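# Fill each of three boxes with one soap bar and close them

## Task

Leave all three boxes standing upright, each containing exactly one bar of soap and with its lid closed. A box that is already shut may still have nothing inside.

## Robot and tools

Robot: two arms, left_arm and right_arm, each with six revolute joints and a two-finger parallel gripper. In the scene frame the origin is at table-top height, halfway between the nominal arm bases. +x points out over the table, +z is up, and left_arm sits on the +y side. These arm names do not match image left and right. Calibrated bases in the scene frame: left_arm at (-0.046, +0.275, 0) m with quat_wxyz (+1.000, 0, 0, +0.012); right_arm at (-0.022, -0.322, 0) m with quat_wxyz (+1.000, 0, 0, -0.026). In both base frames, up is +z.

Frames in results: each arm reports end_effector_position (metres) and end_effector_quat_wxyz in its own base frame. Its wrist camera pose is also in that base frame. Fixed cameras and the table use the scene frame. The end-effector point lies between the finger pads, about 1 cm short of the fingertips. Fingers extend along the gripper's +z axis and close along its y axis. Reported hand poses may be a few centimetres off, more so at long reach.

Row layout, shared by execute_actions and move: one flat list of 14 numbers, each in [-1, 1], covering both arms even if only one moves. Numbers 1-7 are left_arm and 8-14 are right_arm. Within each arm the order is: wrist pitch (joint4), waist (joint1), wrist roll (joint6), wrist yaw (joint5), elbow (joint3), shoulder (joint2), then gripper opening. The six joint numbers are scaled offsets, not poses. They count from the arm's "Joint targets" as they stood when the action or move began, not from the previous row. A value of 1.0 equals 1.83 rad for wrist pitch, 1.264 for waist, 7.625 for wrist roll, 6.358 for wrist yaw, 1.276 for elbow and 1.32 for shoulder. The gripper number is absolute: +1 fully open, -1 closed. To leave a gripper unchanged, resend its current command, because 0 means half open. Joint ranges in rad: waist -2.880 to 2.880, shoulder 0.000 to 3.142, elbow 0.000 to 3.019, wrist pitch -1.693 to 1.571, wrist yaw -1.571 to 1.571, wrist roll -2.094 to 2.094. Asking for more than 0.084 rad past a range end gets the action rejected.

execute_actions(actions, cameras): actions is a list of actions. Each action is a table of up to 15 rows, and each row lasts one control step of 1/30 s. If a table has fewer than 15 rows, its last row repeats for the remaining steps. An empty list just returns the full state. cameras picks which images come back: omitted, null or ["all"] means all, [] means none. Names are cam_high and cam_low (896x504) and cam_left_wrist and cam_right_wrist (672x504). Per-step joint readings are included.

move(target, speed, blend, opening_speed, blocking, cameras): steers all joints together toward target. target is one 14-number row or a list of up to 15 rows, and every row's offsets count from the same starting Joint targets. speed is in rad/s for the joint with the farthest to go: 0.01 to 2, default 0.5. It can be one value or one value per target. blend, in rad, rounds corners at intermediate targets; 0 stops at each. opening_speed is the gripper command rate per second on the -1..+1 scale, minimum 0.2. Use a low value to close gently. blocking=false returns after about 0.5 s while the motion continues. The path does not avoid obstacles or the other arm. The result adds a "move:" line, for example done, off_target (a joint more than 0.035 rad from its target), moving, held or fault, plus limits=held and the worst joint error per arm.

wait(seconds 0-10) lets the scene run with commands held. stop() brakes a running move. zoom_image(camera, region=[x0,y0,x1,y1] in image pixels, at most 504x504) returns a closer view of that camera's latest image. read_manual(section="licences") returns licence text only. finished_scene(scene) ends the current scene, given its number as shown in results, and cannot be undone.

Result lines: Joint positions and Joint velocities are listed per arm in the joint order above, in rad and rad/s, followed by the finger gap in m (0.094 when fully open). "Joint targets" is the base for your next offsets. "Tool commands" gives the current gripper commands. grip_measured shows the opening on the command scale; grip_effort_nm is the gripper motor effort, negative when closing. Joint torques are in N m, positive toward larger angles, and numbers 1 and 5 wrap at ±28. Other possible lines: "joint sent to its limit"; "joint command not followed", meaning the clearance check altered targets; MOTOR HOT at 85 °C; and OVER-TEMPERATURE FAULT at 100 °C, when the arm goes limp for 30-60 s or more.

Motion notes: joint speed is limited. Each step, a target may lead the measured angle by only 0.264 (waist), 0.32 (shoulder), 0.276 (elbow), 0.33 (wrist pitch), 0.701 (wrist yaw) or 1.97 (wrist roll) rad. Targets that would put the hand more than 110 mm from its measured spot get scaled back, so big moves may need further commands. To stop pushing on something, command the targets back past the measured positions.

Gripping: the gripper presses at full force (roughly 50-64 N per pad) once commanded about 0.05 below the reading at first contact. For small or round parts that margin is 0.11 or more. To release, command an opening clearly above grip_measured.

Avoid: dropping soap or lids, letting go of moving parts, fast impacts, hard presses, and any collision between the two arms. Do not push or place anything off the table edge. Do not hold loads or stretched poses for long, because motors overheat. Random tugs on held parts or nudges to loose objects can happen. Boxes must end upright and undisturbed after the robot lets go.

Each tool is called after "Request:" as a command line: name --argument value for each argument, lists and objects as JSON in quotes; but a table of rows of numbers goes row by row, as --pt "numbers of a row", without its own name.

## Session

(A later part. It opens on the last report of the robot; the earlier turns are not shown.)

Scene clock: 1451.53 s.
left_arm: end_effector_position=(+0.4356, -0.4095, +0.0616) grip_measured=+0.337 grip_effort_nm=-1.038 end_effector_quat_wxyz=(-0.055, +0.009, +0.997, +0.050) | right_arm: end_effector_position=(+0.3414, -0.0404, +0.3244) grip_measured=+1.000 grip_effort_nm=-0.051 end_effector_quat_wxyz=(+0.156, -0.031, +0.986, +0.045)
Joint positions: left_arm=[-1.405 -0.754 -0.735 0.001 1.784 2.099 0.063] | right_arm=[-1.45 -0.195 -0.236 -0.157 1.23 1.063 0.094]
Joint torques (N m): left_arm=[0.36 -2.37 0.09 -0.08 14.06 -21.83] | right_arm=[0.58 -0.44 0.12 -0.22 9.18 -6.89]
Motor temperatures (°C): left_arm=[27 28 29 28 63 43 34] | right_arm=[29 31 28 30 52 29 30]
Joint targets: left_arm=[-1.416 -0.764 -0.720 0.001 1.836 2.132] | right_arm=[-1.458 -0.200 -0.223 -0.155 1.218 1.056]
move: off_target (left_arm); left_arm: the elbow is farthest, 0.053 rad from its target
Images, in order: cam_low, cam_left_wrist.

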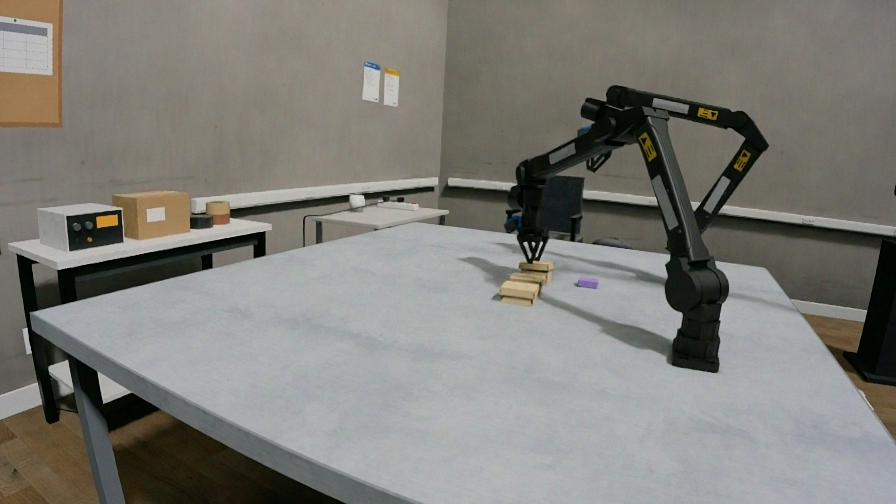

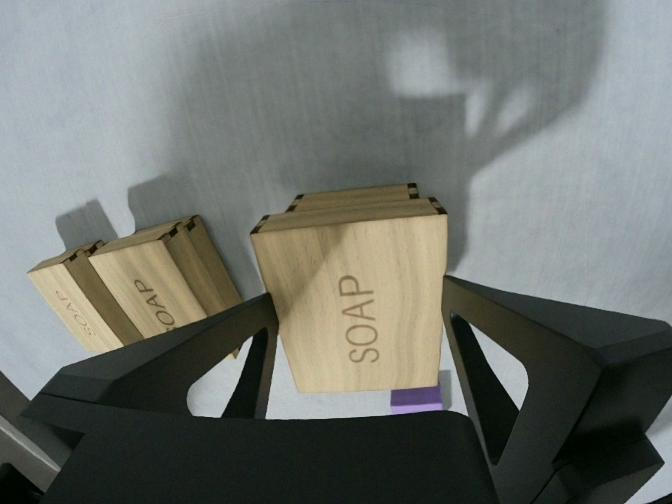

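Request:
move --pt "0 -0.0024 0.0018 0 0 0 0.12 0 0 0 0 0 0 1" --pt "0 -0.0024 0.0018 0 0 0.016 0.12 0 0 0 0 0 0 1" --speed 0.08 --cameras '["cam_low","cam_left_wrist"]'

Request:
zoom_image --camera "cam_left_wrist" --region '[240, 130, 460, 295]'

Request:
zoom_image --camera "cam_low" --region '[510, 245, 570, 290]'

Scene clock: 1462.77 s.
left_arm: end_effector_position=(+0.4353, -0.4111, +0.0593) grip_measured=+0.337 grip_effort_nm=-1.048 end_effector_quat_wxyz=(-0.057, +0.016, +0.997, +0.052) | right_arm: end_effector_position=(+0.3414, -0.0404, +0.3244) grip_measured=+1.000 grip_effort_nm=-0.056 end_effector_quat_wxyz=(+0.156, -0.031, +0.986, +0.045)
Joint positions: left_arm=[-1.408 -0.756 -0.723 0 1.79 2.107 0.063] | right_arm=[-1.45 -0.195 -0.236 -0.157 1.23 1.063 0.094]
Joint torques (N m): left_arm=[0.47 -2.43 0.12 -0.07 13.56 -20.66] | right_arm=[0.58 -0.44 0.12 -0.22 9.18 -6.89]
Joint targets: left_arm=[-1.416 -0.767 -0.706 0.001 1.837 2.154] | right_arm=[-1.458 -0.200 -0.223 -0.155 1.218 1.056]
move: off_target (left_arm); left_arm: the shoulder is farthest, 0.046 rad from its target
Images, in order: cam_low, cam_left_wrist.

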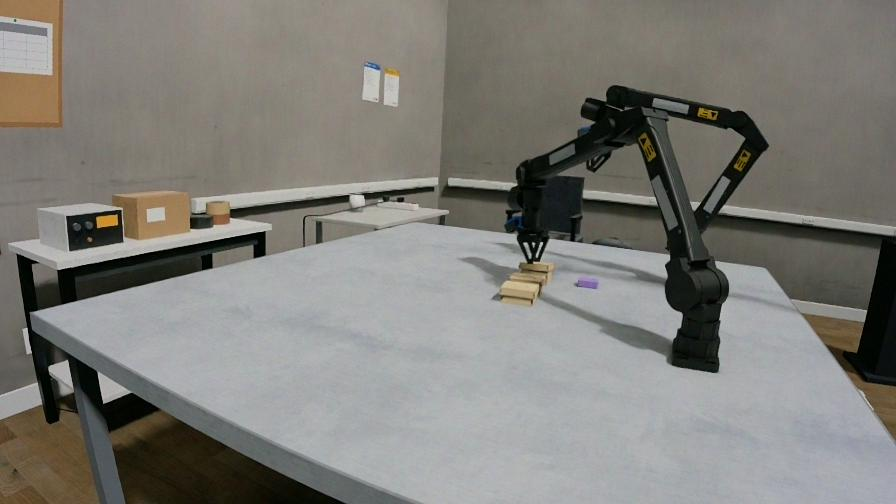

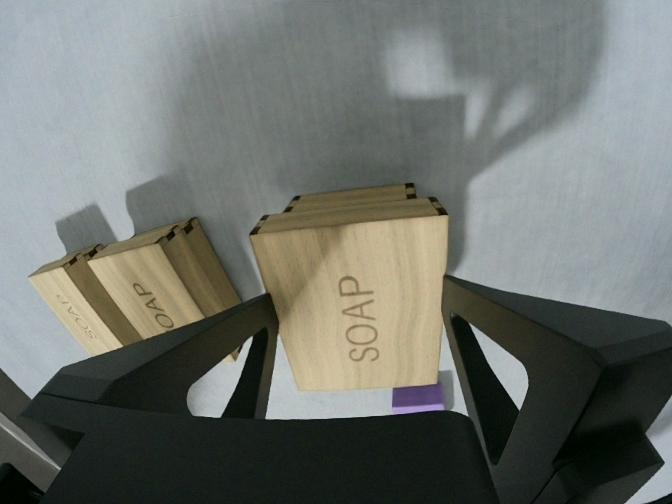

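Scaled by 2.291 from the camera's 672x504 image, which has a finer 960x720 frame.

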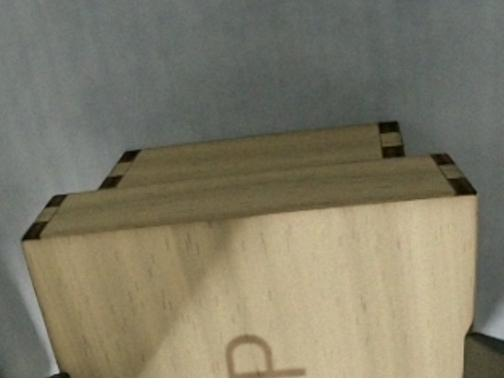

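Scaled by 8.400 from the camera's 896x504 image, which has a finer 1280x720 frame.

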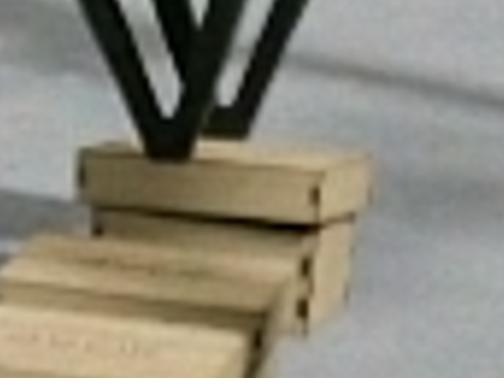

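Request:
move --target '[0,-0.003,0,0,0,0,0.12,0,0,0,0,0,0,1]' --speed 0.05 --cameras '["cam_low","cam_left_wrist"]'

Request:
zoom_image --camera "cam_left_wrist" --region '[240, 130, 460, 295]'

Request:
zoom_image --camera "cam_low" --region '[510, 245, 570, 290]'

Scene clock: 1481.03 s.
left_arm: end_effector_position=(+0.4353, -0.4111, +0.0593) grip_measured=+0.337 grip_effort_nm=-1.043 end_effector_quat_wxyz=(-0.057, +0.016, +0.997, +0.052) | right_arm: end_effector_position=(+0.3414, -0.0404, +0.3244) grip_measured=+1.000 grip_effort_nm=-0.046 end_effector_quat_wxyz=(+0.156, -0.031, +0.986, +0.045)
Joint positions: left_arm=[-1.408 -0.756 -0.723 0 1.79 2.107 0.063] | right_arm=[-1.45 -0.195 -0.236 -0.157 1.23 1.063 0.094]
Joint torques (N m): left_arm=[0.49 -2.73 0.12 -0.06 13.6 -20.66] | right_arm=[0.58 -0.38 0.12 -0.22 9.2 -6.83]
Joint targets: left_arm=[-1.416 -0.771 -0.706 0.001 1.837 2.154] | right_arm=[-1.458 -0.200 -0.223 -0.155 1.218 1.056]
move: off_target (left_arm); left_arm: the shoulder is farthest, 0.047 rad from its target
Images, in order: cam_low, cam_left_wrist.

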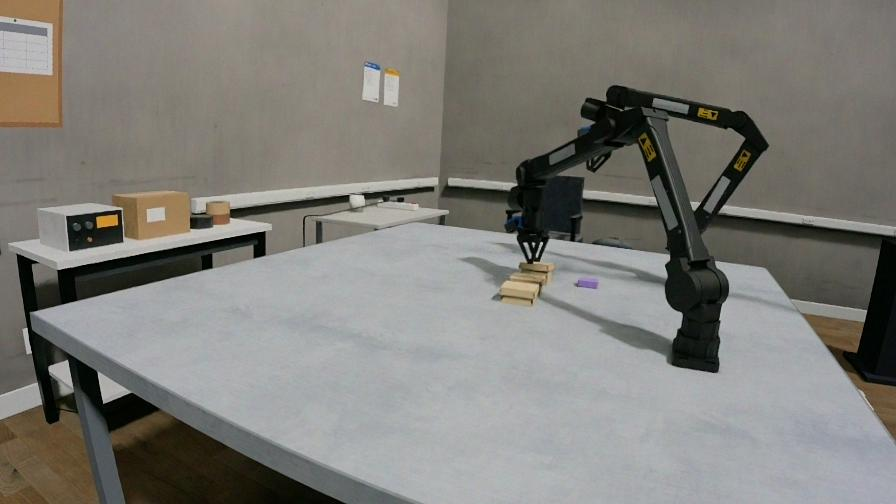

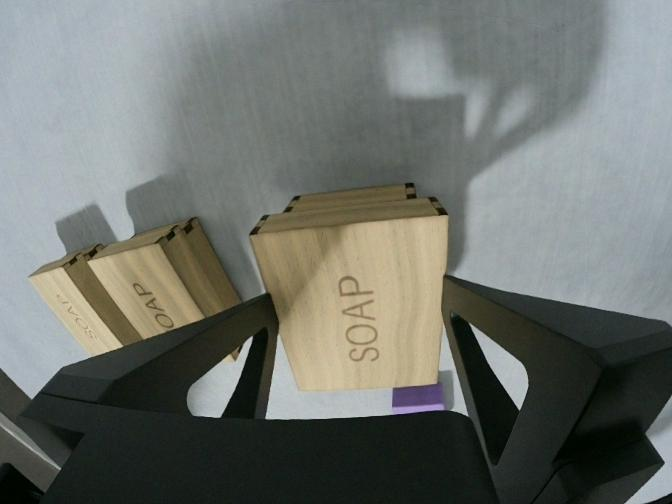

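Scaled by 2.291 from the camera's 672x504 image, which has a finer 960x720 frame.

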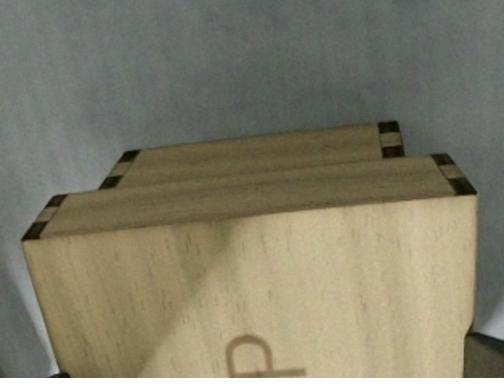

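Scaled by 8.400 from the camera's 896x504 image, which has a finer 1280x720 frame.

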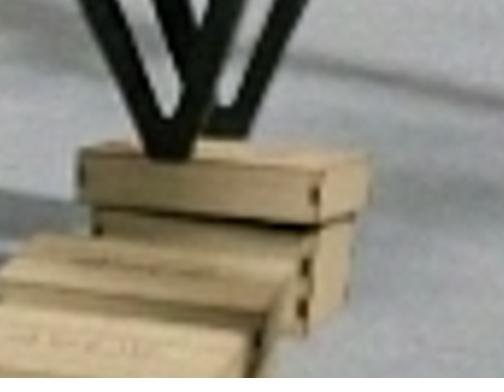

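Stuck by friction; nudge further.

Request:
move --target '[0,-0.005,0,0,0,0,0.12,0,0,0,0,0,0,1]' --speed 0.05 --cameras '["cam_low","cam_left_wrist"]'

Request:
zoom_image --camera "cam_left_wrist" --region '[240, 130, 460, 295]'

Request:
zoom_image --camera "cam_low" --region '[510, 245, 570, 290]'

Scene clock: 1489.03 s.
left_arm: end_effector_position=(+0.4349, -0.4114, +0.0591) grip_measured=+0.337 grip_effort_nm=-1.043 end_effector_quat_wxyz=(-0.056, +0.017, +0.997, +0.053) | right_arm: end_effector_position=(+0.3414, -0.0404, +0.3244) grip_measured=+1.000 grip_effort_nm=-0.056 end_effector_quat_wxyz=(+0.156, -0.031, +0.986, +0.045)
Joint positions: left_arm=[-1.408 -0.757 -0.723 -0.002 1.79 2.107 0.063] | right_arm=[-1.45 -0.195 -0.236 -0.157 1.23 1.063 0.094]
Joint torques (N m): left_arm=[0.47 -2.78 0.1 0.02 13.61 -20.72] | right_arm=[0.58 -0.38 0.12 -0.22 9.18 -6.89]
Joint targets: left_arm=[-1.416 -0.777 -0.707 0.001 1.837 2.154] | right_arm=[-1.458 -0.200 -0.223 -0.155 1.218 1.056]
move: off_target (left_arm); left_arm: the shoulder is farthest, 0.047 rad from its target
Images, in order: cam_low, cam_left_wrist.

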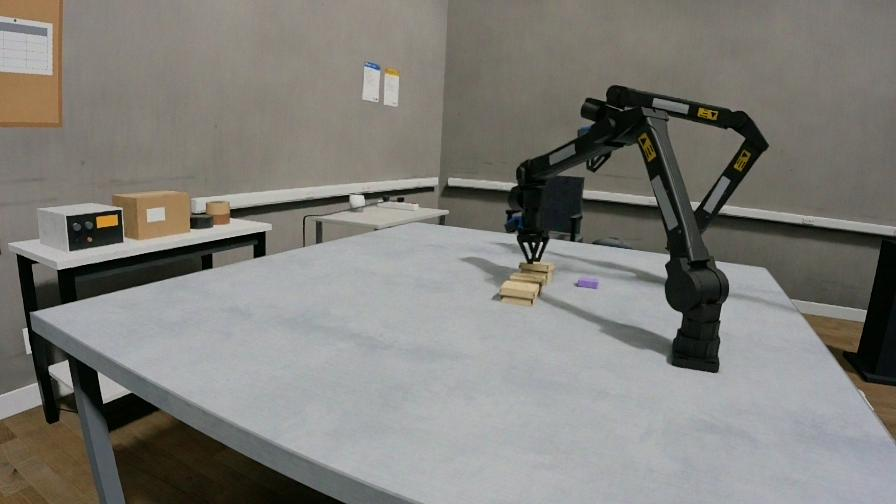

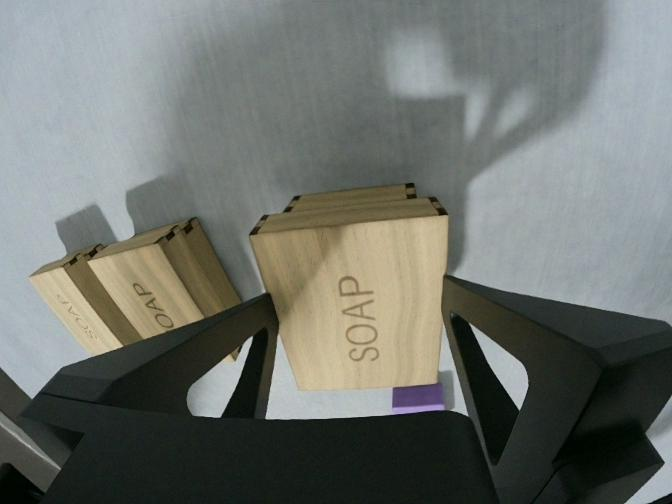

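Scaled by 2.291 from the camera's 672x504 image, which has a finer 960x720 frame.

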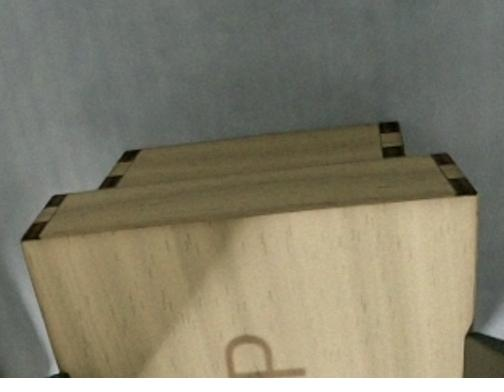

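Scaled by 8.400 from the camera's 896x504 image, which has a finer 1280x720 frame.

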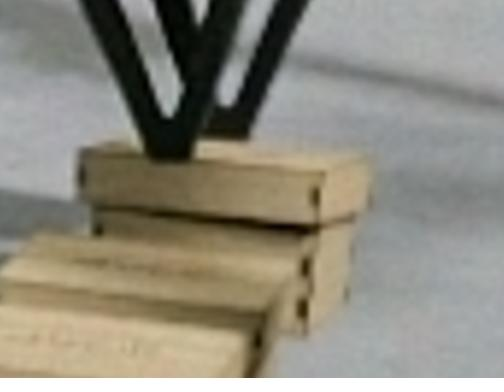

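Request:
wait --seconds 0.1 --cameras '["cam_high","cam_right_wrist","cam_left_wrist"]'

Request:
zoom_image --camera "cam_left_wrist" --region '[360, 165, 460, 240]'

Request:
zoom_image --camera "cam_left_wrist" --region '[240, 165, 340, 240]'

Scene clock: 1500.73 s.
left_arm: end_effector_position=(+0.4350, -0.4114, +0.0591) grip_measured=+0.337 grip_effort_nm=-1.033 end_effector_quat_wxyz=(-0.056, +0.018, +0.997, +0.053) | right_arm: end_effector_position=(+0.3414, -0.0404, +0.3244) grip_measured=+1.000 grip_effort_nm=-0.051 end_effector_quat_wxyz=(+0.156, -0.031, +0.986, +0.045)
Joint positions: left_arm=[-1.408 -0.757 -0.722 -0.003 1.79 2.107 0.063] | right_arm=[-1.45 -0.195 -0.236 -0.157 1.23 1.063 0.094]
Joint torques (N m): left_arm=[0.49 -3.08 0.12 0.04 13.59 -20.72] | right_arm=[0.58 -0.38 0.12 -0.22 9.18 -6.89]
Joint targets: left_arm=[-1.416 -0.777 -0.706 0.001 1.837 2.154] | right_arm=[-1.458 -0.200 -0.223 -0.155 1.218 1.056]
Tool commands: left_gripper/opening=+0.12 right_gripper/opening=+1.0
wait: 0.10 s; at rest from the start
Images, in order: cam_high, cam_left_wrist, cam_right_wrist.

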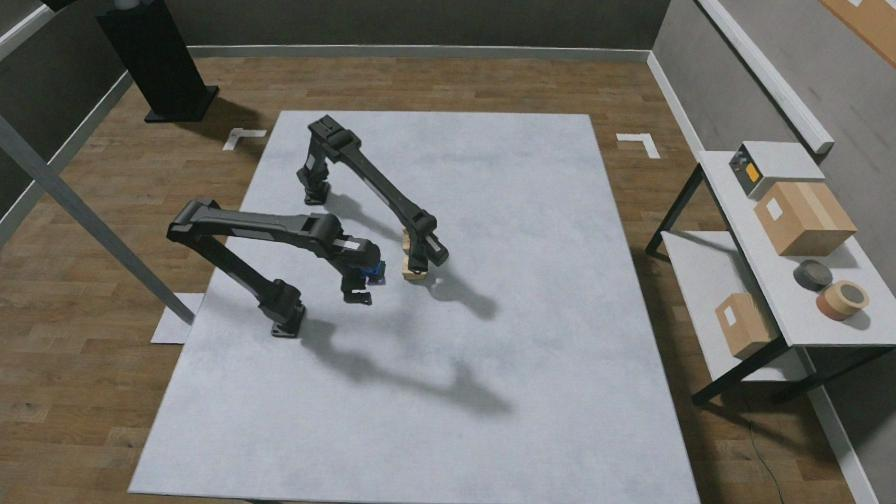

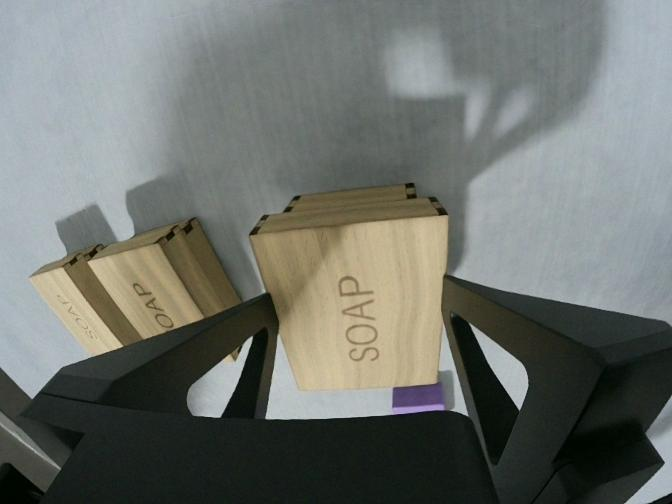

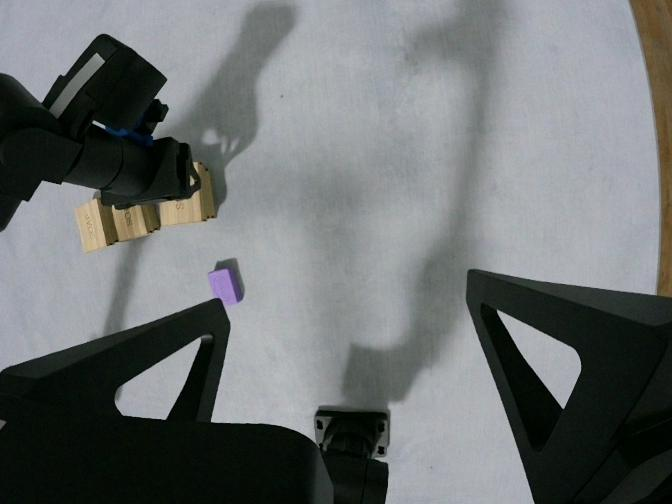

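Scaled by 5.040 from the camera's 672x504 image, which has a finer 960x720 frame.

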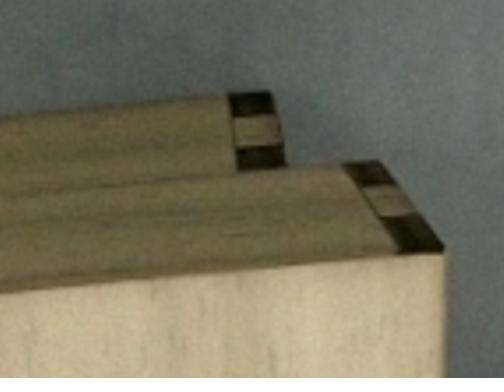

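Scaled by 5.040 from the camera's 672x504 image, which has a finer 960x720 frame.

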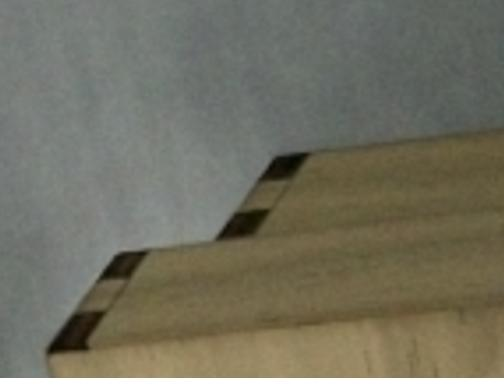

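Request:
move --target '[0,0,0,0,0,0.02,0.12,0,0,0,0,0,0,1]' --speed 0.08 --cameras '["cam_low","cam_left_wrist"]'

Request:
zoom_image --camera "cam_left_wrist" --region '[240, 130, 460, 295]'

Request:
zoom_image --camera "cam_low" --region '[510, 245, 570, 290]'

Scene clock: 1510.97 s.
left_arm: end_effector_position=(+0.4348, -0.4116, +0.0581) grip_measured=+0.337 grip_effort_nm=-1.033 end_effector_quat_wxyz=(-0.059, +0.018, +0.996, +0.056) | right_arm: end_effector_position=(+0.3414, -0.0404, +0.3244) grip_measured=+1.000 grip_effort_nm=-0.046 end_effector_quat_wxyz=(+0.156, -0.031, +0.986, +0.045)
Joint positions: left_arm=[-1.418 -0.758 -0.722 -0.004 1.798 2.114 0.063] | right_arm=[-1.45 -0.195 -0.236 -0.157 1.23 1.063 0.094]
Joint torques (N m): left_arm=[0.83 -3.02 0.12 0.09 12.78 -19.25] | right_arm=[0.58 -0.38 0.12 -0.22 9.18 -6.83]
Joint targets: left_arm=[-1.415 -0.777 -0.706 0.001 1.836 2.180] | right_arm=[-1.458 -0.200 -0.223 -0.155 1.218 1.056]
move: off_target (left_arm); left_arm: the shoulder is farthest, 0.066 rad from its target
Images, in order: cam_low, cam_left_wrist.

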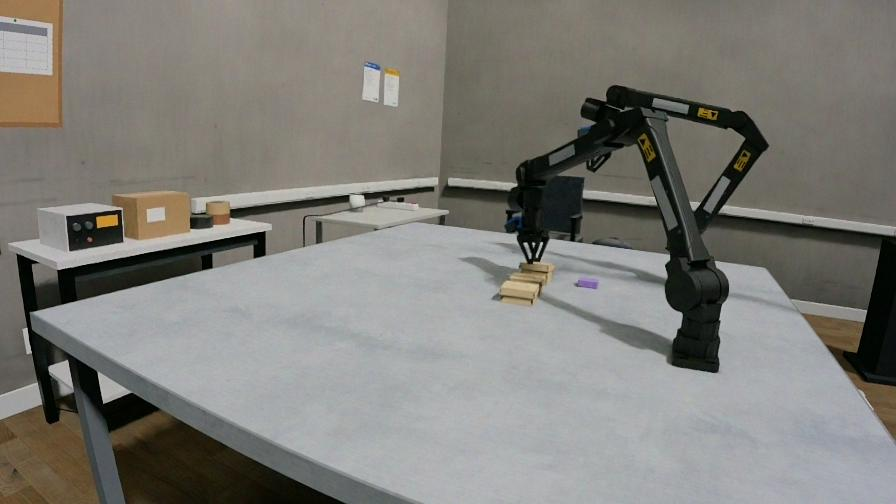

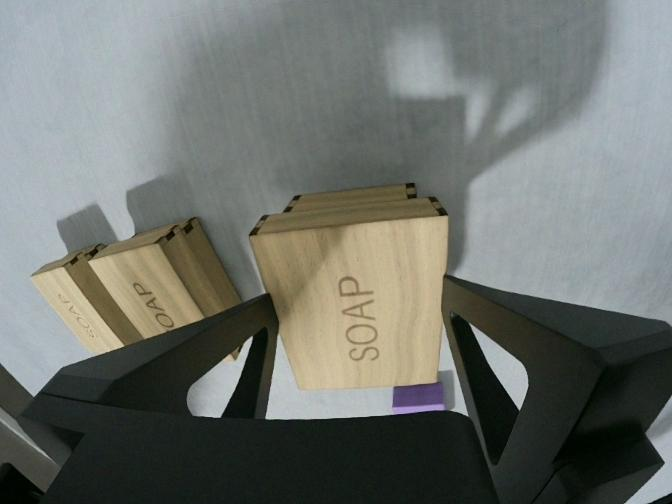

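Scaled by 2.291 from the camera's 672x504 image, which has a finer 960x720 frame.

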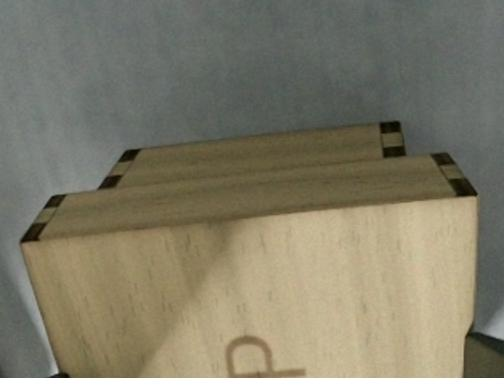

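Scaled by 8.400 from the camera's 896x504 image, which has a finer 1280x720 frame.

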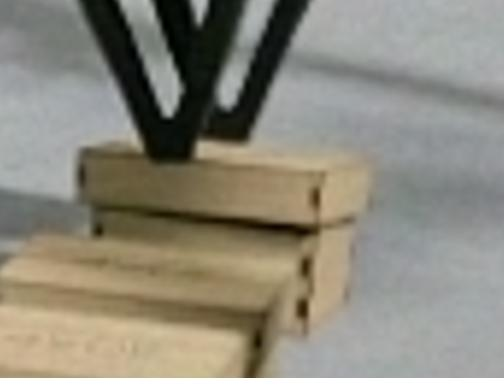

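Request:
move --pt "0 0 0 0 0 -0.09 0.12 0 0 0 0 0 0 1" --pt "0.0557 0.0396 0.0024 0.0116 -0.097 -0.116 0.12 0 0 0 0 0 0 1" --speed 0.12 --cameras '["cam_low","cam_left_wrist"]'

Request:
zoom_image --camera "cam_left_wrist" --region '[240, 130, 460, 295]'

Request:
zoom_image --camera "cam_low" --region '[510, 245, 570, 290]'

Scene clock: 1563.17 s.
left_arm: end_effector_position=(+0.4350, -0.4109, +0.0666) grip_measured=+0.337 grip_effort_nm=-1.043 end_effector_quat_wxyz=(-0.055, +0.015, +0.998, +0.001) | right_arm: end_effector_position=(+0.3414, -0.0404, +0.3244) grip_measured=+1.000 grip_effort_nm=-0.051 end_effector_quat_wxyz=(+0.156, -0.031, +0.986, +0.045)
Joint positions: left_arm=[-1.326 -0.736 -0.703 0.071 1.723 2.052 0.063] | right_arm=[-1.45 -0.195 -0.236 -0.157 1.23 1.063 0.094]
Joint torques (N m): left_arm=[1.44 -0.97 0.11 0.1 8.47 -26.34] | right_arm=[0.59 -0.44 0.12 -0.22 9.18 -6.89]
Motor temperatures (°C): left_arm=[27 28 29 28 57 41 34] | right_arm=[29 31 28 30 52 29 30]
Joint targets: left_arm=[-1.314 -0.727 -0.688 0.074 1.713 2.027] | right_arm=[-1.458 -0.200 -0.223 -0.155 1.218 1.056]
move: done
Images, in order: cam_low, cam_left_wrist.

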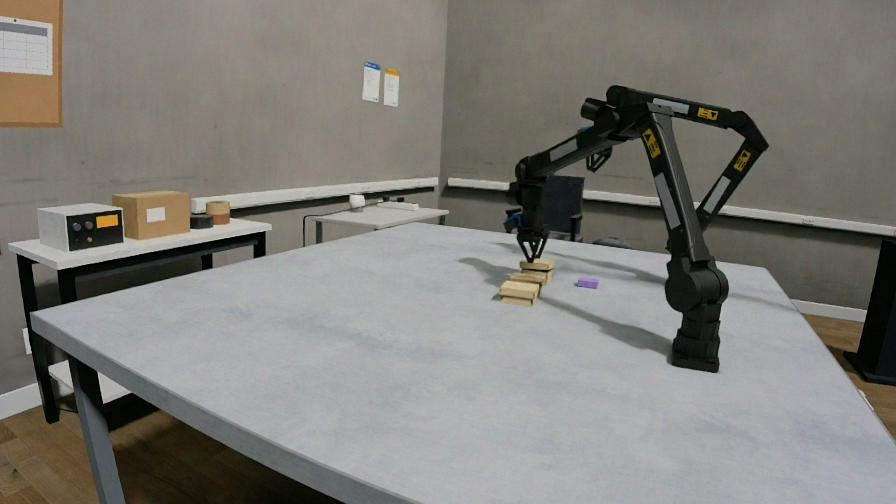

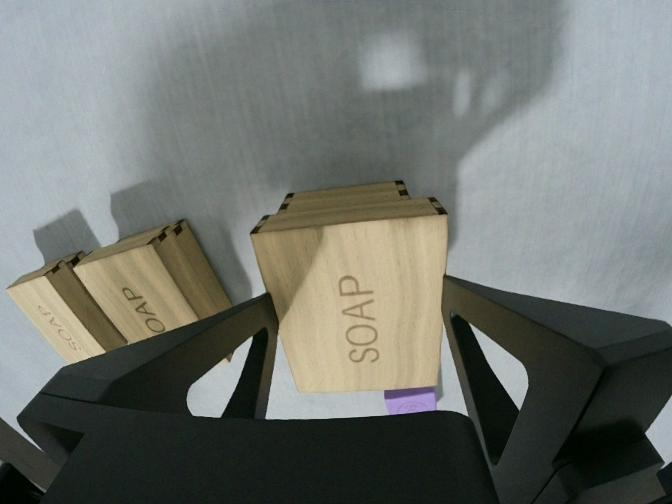

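Scaled by 2.291 from the camera's 672x504 image, which has a finer 960x720 frame.

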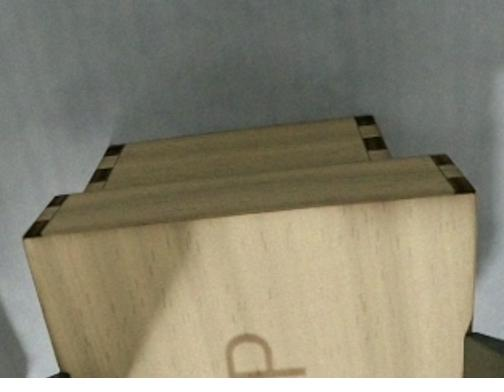

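Scaled by 8.400 from the camera's 896x504 image, which has a finer 1280x720 frame.

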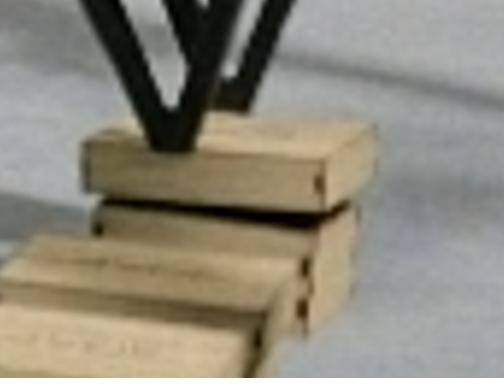

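Request:
move --pt "0 0.0026 0 0 0 0 0.12 0 0 0 0 0 0 1" --pt "0 0.0026 0 0 0 0.045 0.12 0 0 0 0 0 0 1" --speed 0.08 --cameras '["cam_low","cam_left_wrist"]'

Request:
zoom_image --camera "cam_left_wrist" --region '[240, 130, 460, 295]'

Request:
zoom_image --camera "cam_low" --region '[510, 245, 570, 290]'

Scene clock: 1591.30 s.
left_arm: end_effector_position=(+0.4356, -0.4102, +0.0667) grip_measured=+0.337 grip_effort_nm=-1.033 end_effector_quat_wxyz=(-0.055, +0.014, +0.998, +0.001) | right_arm: end_effector_position=(+0.3414, -0.0404, +0.3244) grip_measured=+1.000 grip_effort_nm=-0.046 end_effector_quat_wxyz=(+0.156, -0.031, +0.986, +0.045)
Joint positions: left_arm=[-1.325 -0.734 -0.702 0.071 1.722 2.052 0.063] | right_arm=[-1.45 -0.195 -0.236 -0.157 1.23 1.063 0.094]
Joint torques (N m): left_arm=[1.39 -0.73 0.11 0.09 8.51 -21.19] | right_arm=[0.58 -0.44 0.12 -0.22 9.18 -6.89]
Heat: left arm: hottest elbow 56 °C; right arm: hottest elbow 52 °C.
Joint targets: left_arm=[-1.313 -0.724 -0.688 0.074 1.713 2.086] | right_arm=[-1.458 -0.200 -0.223 -0.155 1.218 1.056]
move: done
Images, in order: cam_low, cam_left_wrist.

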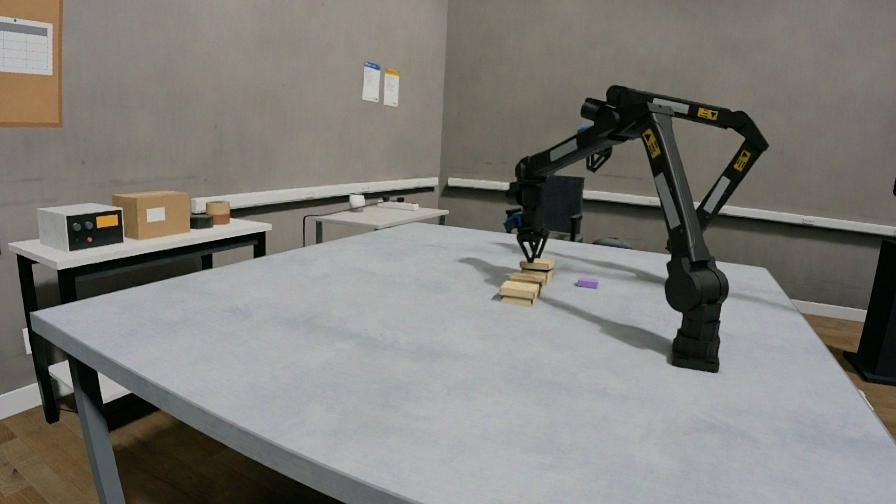

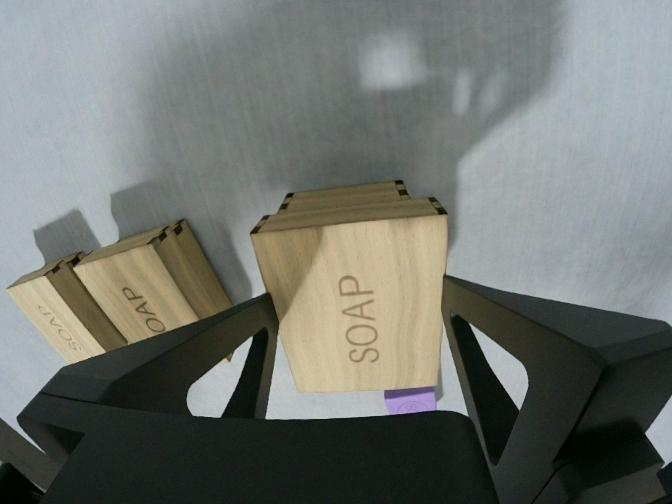

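Scaled by 2.291 from the camera's 672x504 image, which has a finer 960x720 frame.

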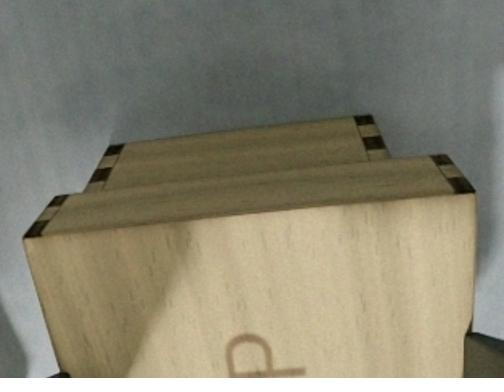

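Scaled by 8.400 from the camera's 896x504 image, which has a finer 1280x720 frame.

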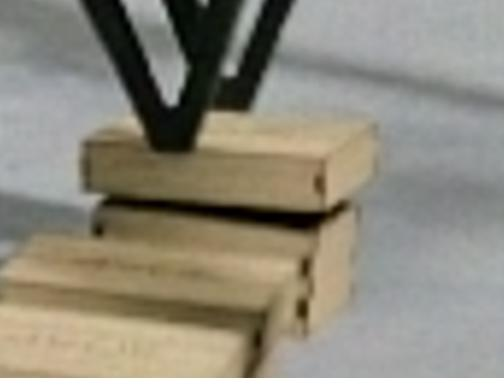

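Request:
zoom_image --camera "cam_left_wrist" --region '[360, 165, 460, 240]'

Request:
zoom_image --camera "cam_left_wrist" --region '[240, 165, 340, 240]'

Request:
zoom_image --camera "cam_low" --region '[515, 252, 555, 282]'

Request:
zoom_image --camera "cam_left_wrist" --region '[0, 200, 240, 380]'

Scaled by 5.040 from the camera's 672x504 image, which has a finer 960x720 frame.

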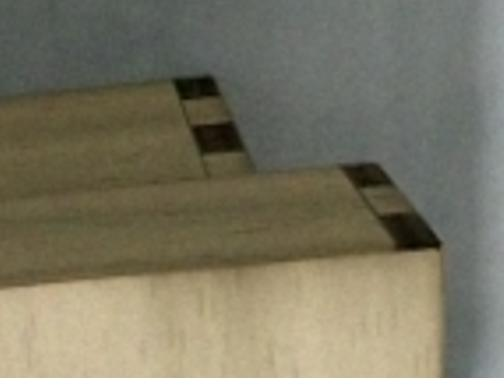

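Scaled by 5.040 from the camera's 672x504 image, which has a finer 960x720 frame.

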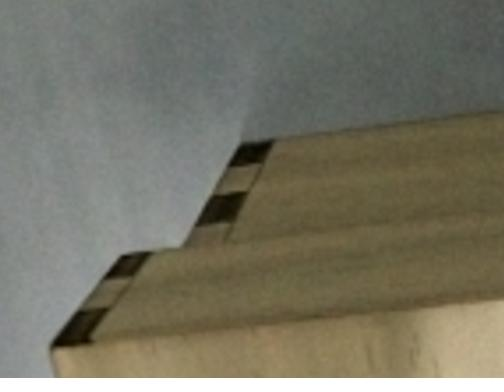

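Scaled by 12.600 from the camera's 896x504 image, which has a finer 1280x720 frame.

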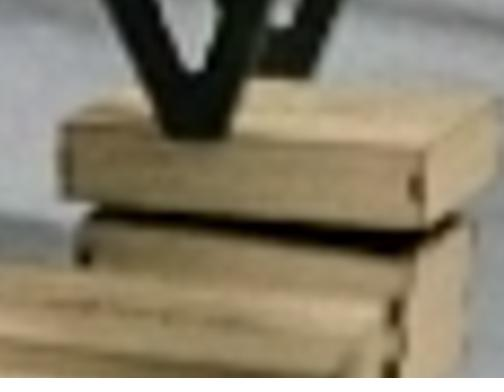

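Scaled by 2.100 from the camera's 672x504 image, which has a finer 960x720 frame.

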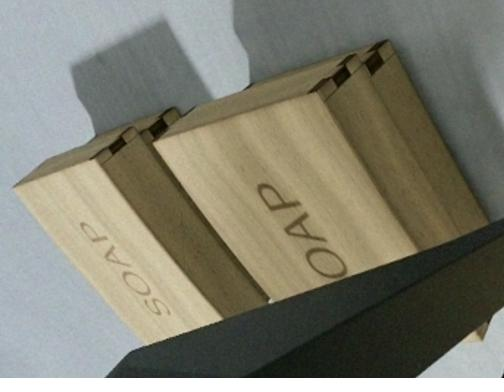

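Request:
move --pt "0 0 0 0 0 -0.048 0.12 0 0 0 0 0 0 1" --pt "0 0.004 0.0006 0 -0.0062 -0.05 0.12 0 0 0 0 0 0 1" --speed 0.1 --cameras '["cam_low","cam_left_wrist"]'

Request:
zoom_image --camera "cam_left_wrist" --region '[240, 130, 460, 295]'

Request:
zoom_image --camera "cam_low" --region '[510, 245, 570, 290]'

Scene clock: 1633.53 s.
left_arm: end_effector_position=(+0.4357, -0.4069, +0.0682) grip_measured=+0.337 grip_effort_nm=-1.038 end_effector_quat_wxyz=(-0.055, +0.014, +0.998, +0.000) | right_arm: end_effector_position=(+0.3414, -0.0404, +0.3244) grip_measured=+1.000 grip_effort_nm=-0.051 end_effector_quat_wxyz=(+0.156, -0.031, +0.986, +0.045)
Joint positions: left_arm=[-1.324 -0.73 -0.698 0.071 1.715 2.045 0.063] | right_arm=[-1.45 -0.195 -0.236 -0.157 1.23 1.063 0.094]
Joint torques (N m): left_arm=[1.37 -0.85 0.06 0.09 8.38 -26.17] | right_arm=[0.58 -0.38 0.12 -0.22 9.18 -6.89]
Joint targets: left_arm=[-1.314 -0.719 -0.683 0.074 1.705 2.021] | right_arm=[-1.458 -0.200 -0.223 -0.155 1.218 1.056]
move: done
Images, in order: cam_low, cam_left_wrist.

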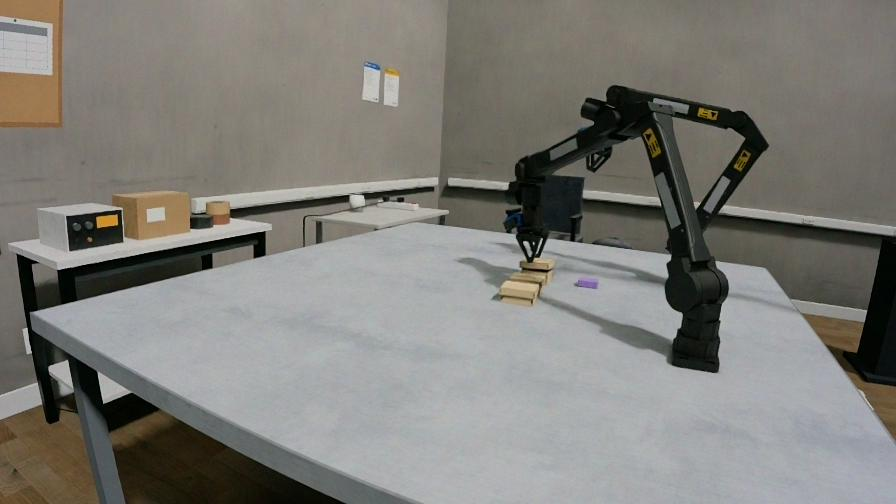

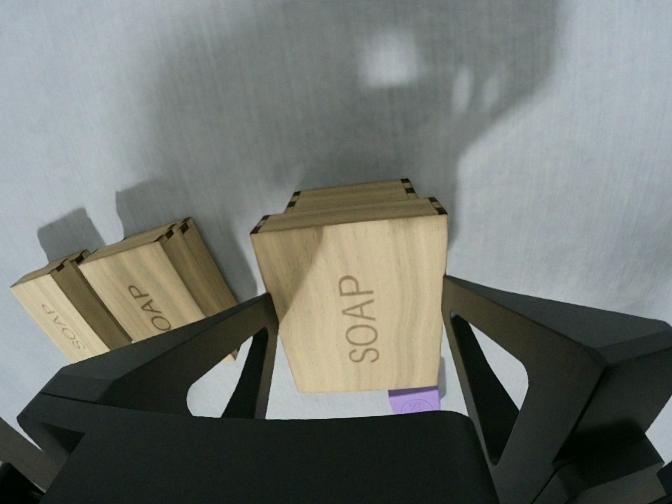

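Scaled by 2.291 from the camera's 672x504 image, which has a finer 960x720 frame.

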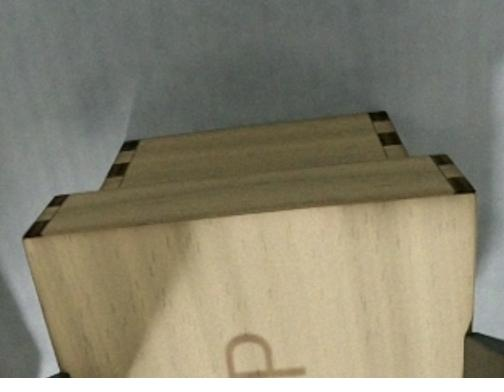

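Scaled by 8.400 from the camera's 896x504 image, which has a finer 1280x720 frame.

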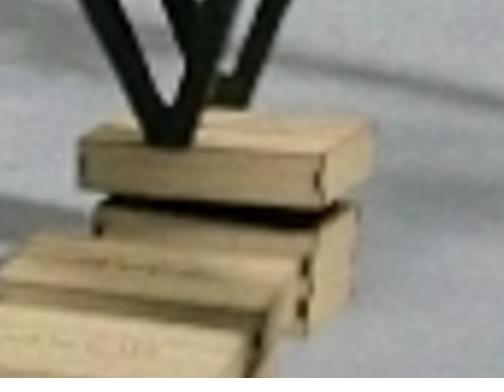

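Request:
move --pt "0 0 0 0.0018 0 0 0.12 0 0 0 0 0 0 1" --pt "0 0 0 0.0018 0 0.0545 0.12 0 0 0 0 0 0 1" --speed 0.08 --cameras '["cam_low","cam_left_wrist"]'

Request:
zoom_image --camera "cam_left_wrist" --region '[240, 130, 460, 295]'

Request:
zoom_image --camera "cam_low" --region '[510, 245, 570, 290]'

Scene clock: 1648.47 s.
left_arm: end_effector_position=(+0.4337, -0.4079, +0.0628) grip_measured=+0.337 grip_effort_nm=-1.048 end_effector_quat_wxyz=(-0.062, +0.014, +0.998, -0.001) | right_arm: end_effector_position=(+0.3414, -0.0404, +0.3244) grip_measured=+1.000 grip_effort_nm=-0.046 end_effector_quat_wxyz=(+0.156, -0.031, +0.986, +0.045)
Joint positions: left_arm=[-1.324 -0.73 -0.697 0.083 1.714 2.054 0.063] | right_arm=[-1.45 -0.195 -0.236 -0.157 1.23 1.063 0.094]
Joint torques (N m): left_arm=[1.35 -0.73 0.11 0.08 8.34 -20.6] | right_arm=[0.58 -0.44 0.12 -0.22 9.18 -6.89]
Motor temperatures (°C): left_arm=[27 28 29 28 51 43 34] | right_arm=[29 31 28 30 52 29 30]
Heat: left arm: hottest elbow 51 °C; right arm: hottest elbow 52 °C.
Joint targets: left_arm=[-1.314 -0.719 -0.683 0.086 1.705 2.092] | right_arm=[-1.458 -0.200 -0.223 -0.155 1.218 1.056]
move: off_target (left_arm); left_arm: the shoulder is farthest, 0.039 rad from its target
Images, in order: cam_low, cam_left_wrist.

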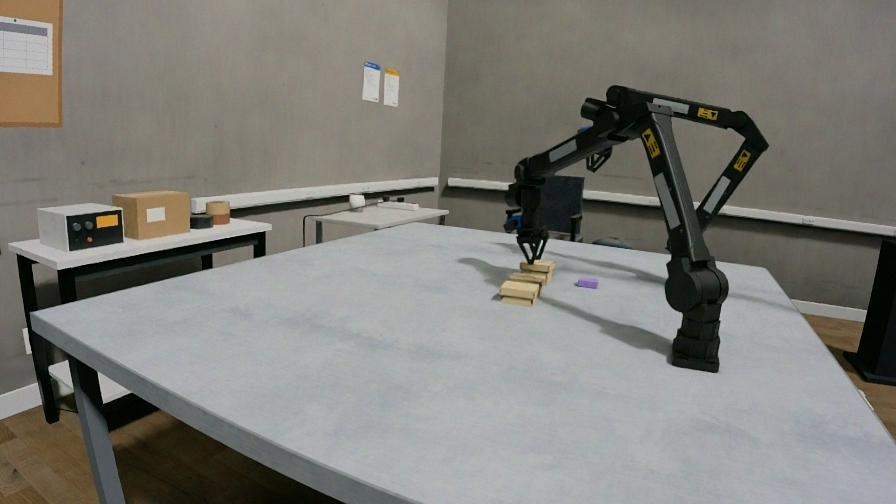

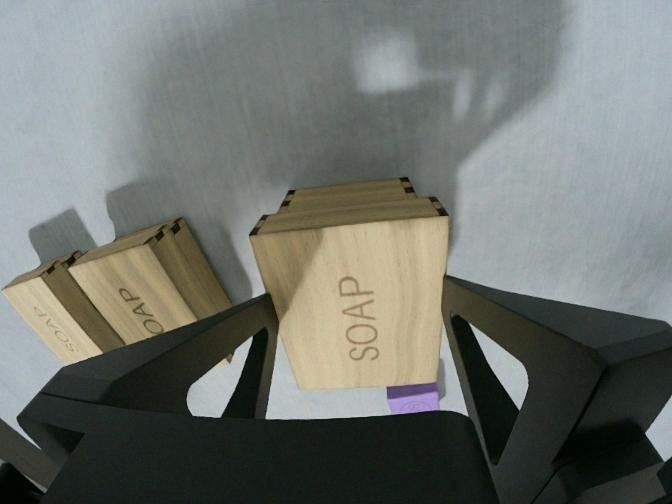

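Scaled by 2.291 from the camera's 672x504 image, which has a finer 960x720 frame.

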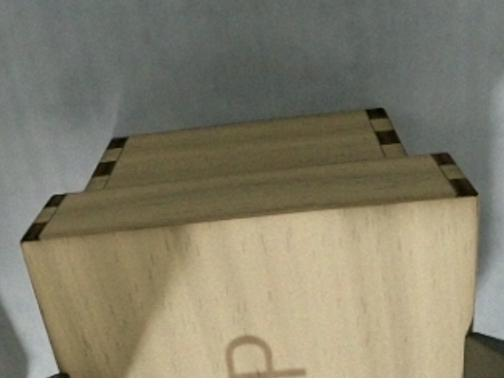

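Scaled by 8.400 from the camera's 896x504 image, which has a finer 1280x720 frame.

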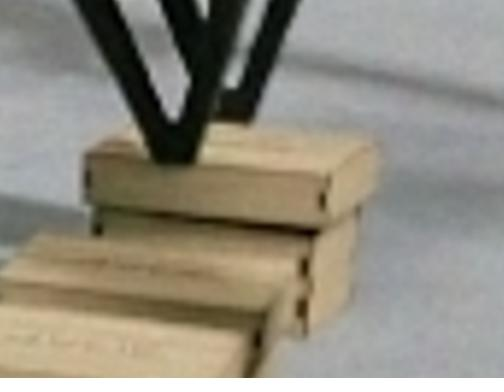

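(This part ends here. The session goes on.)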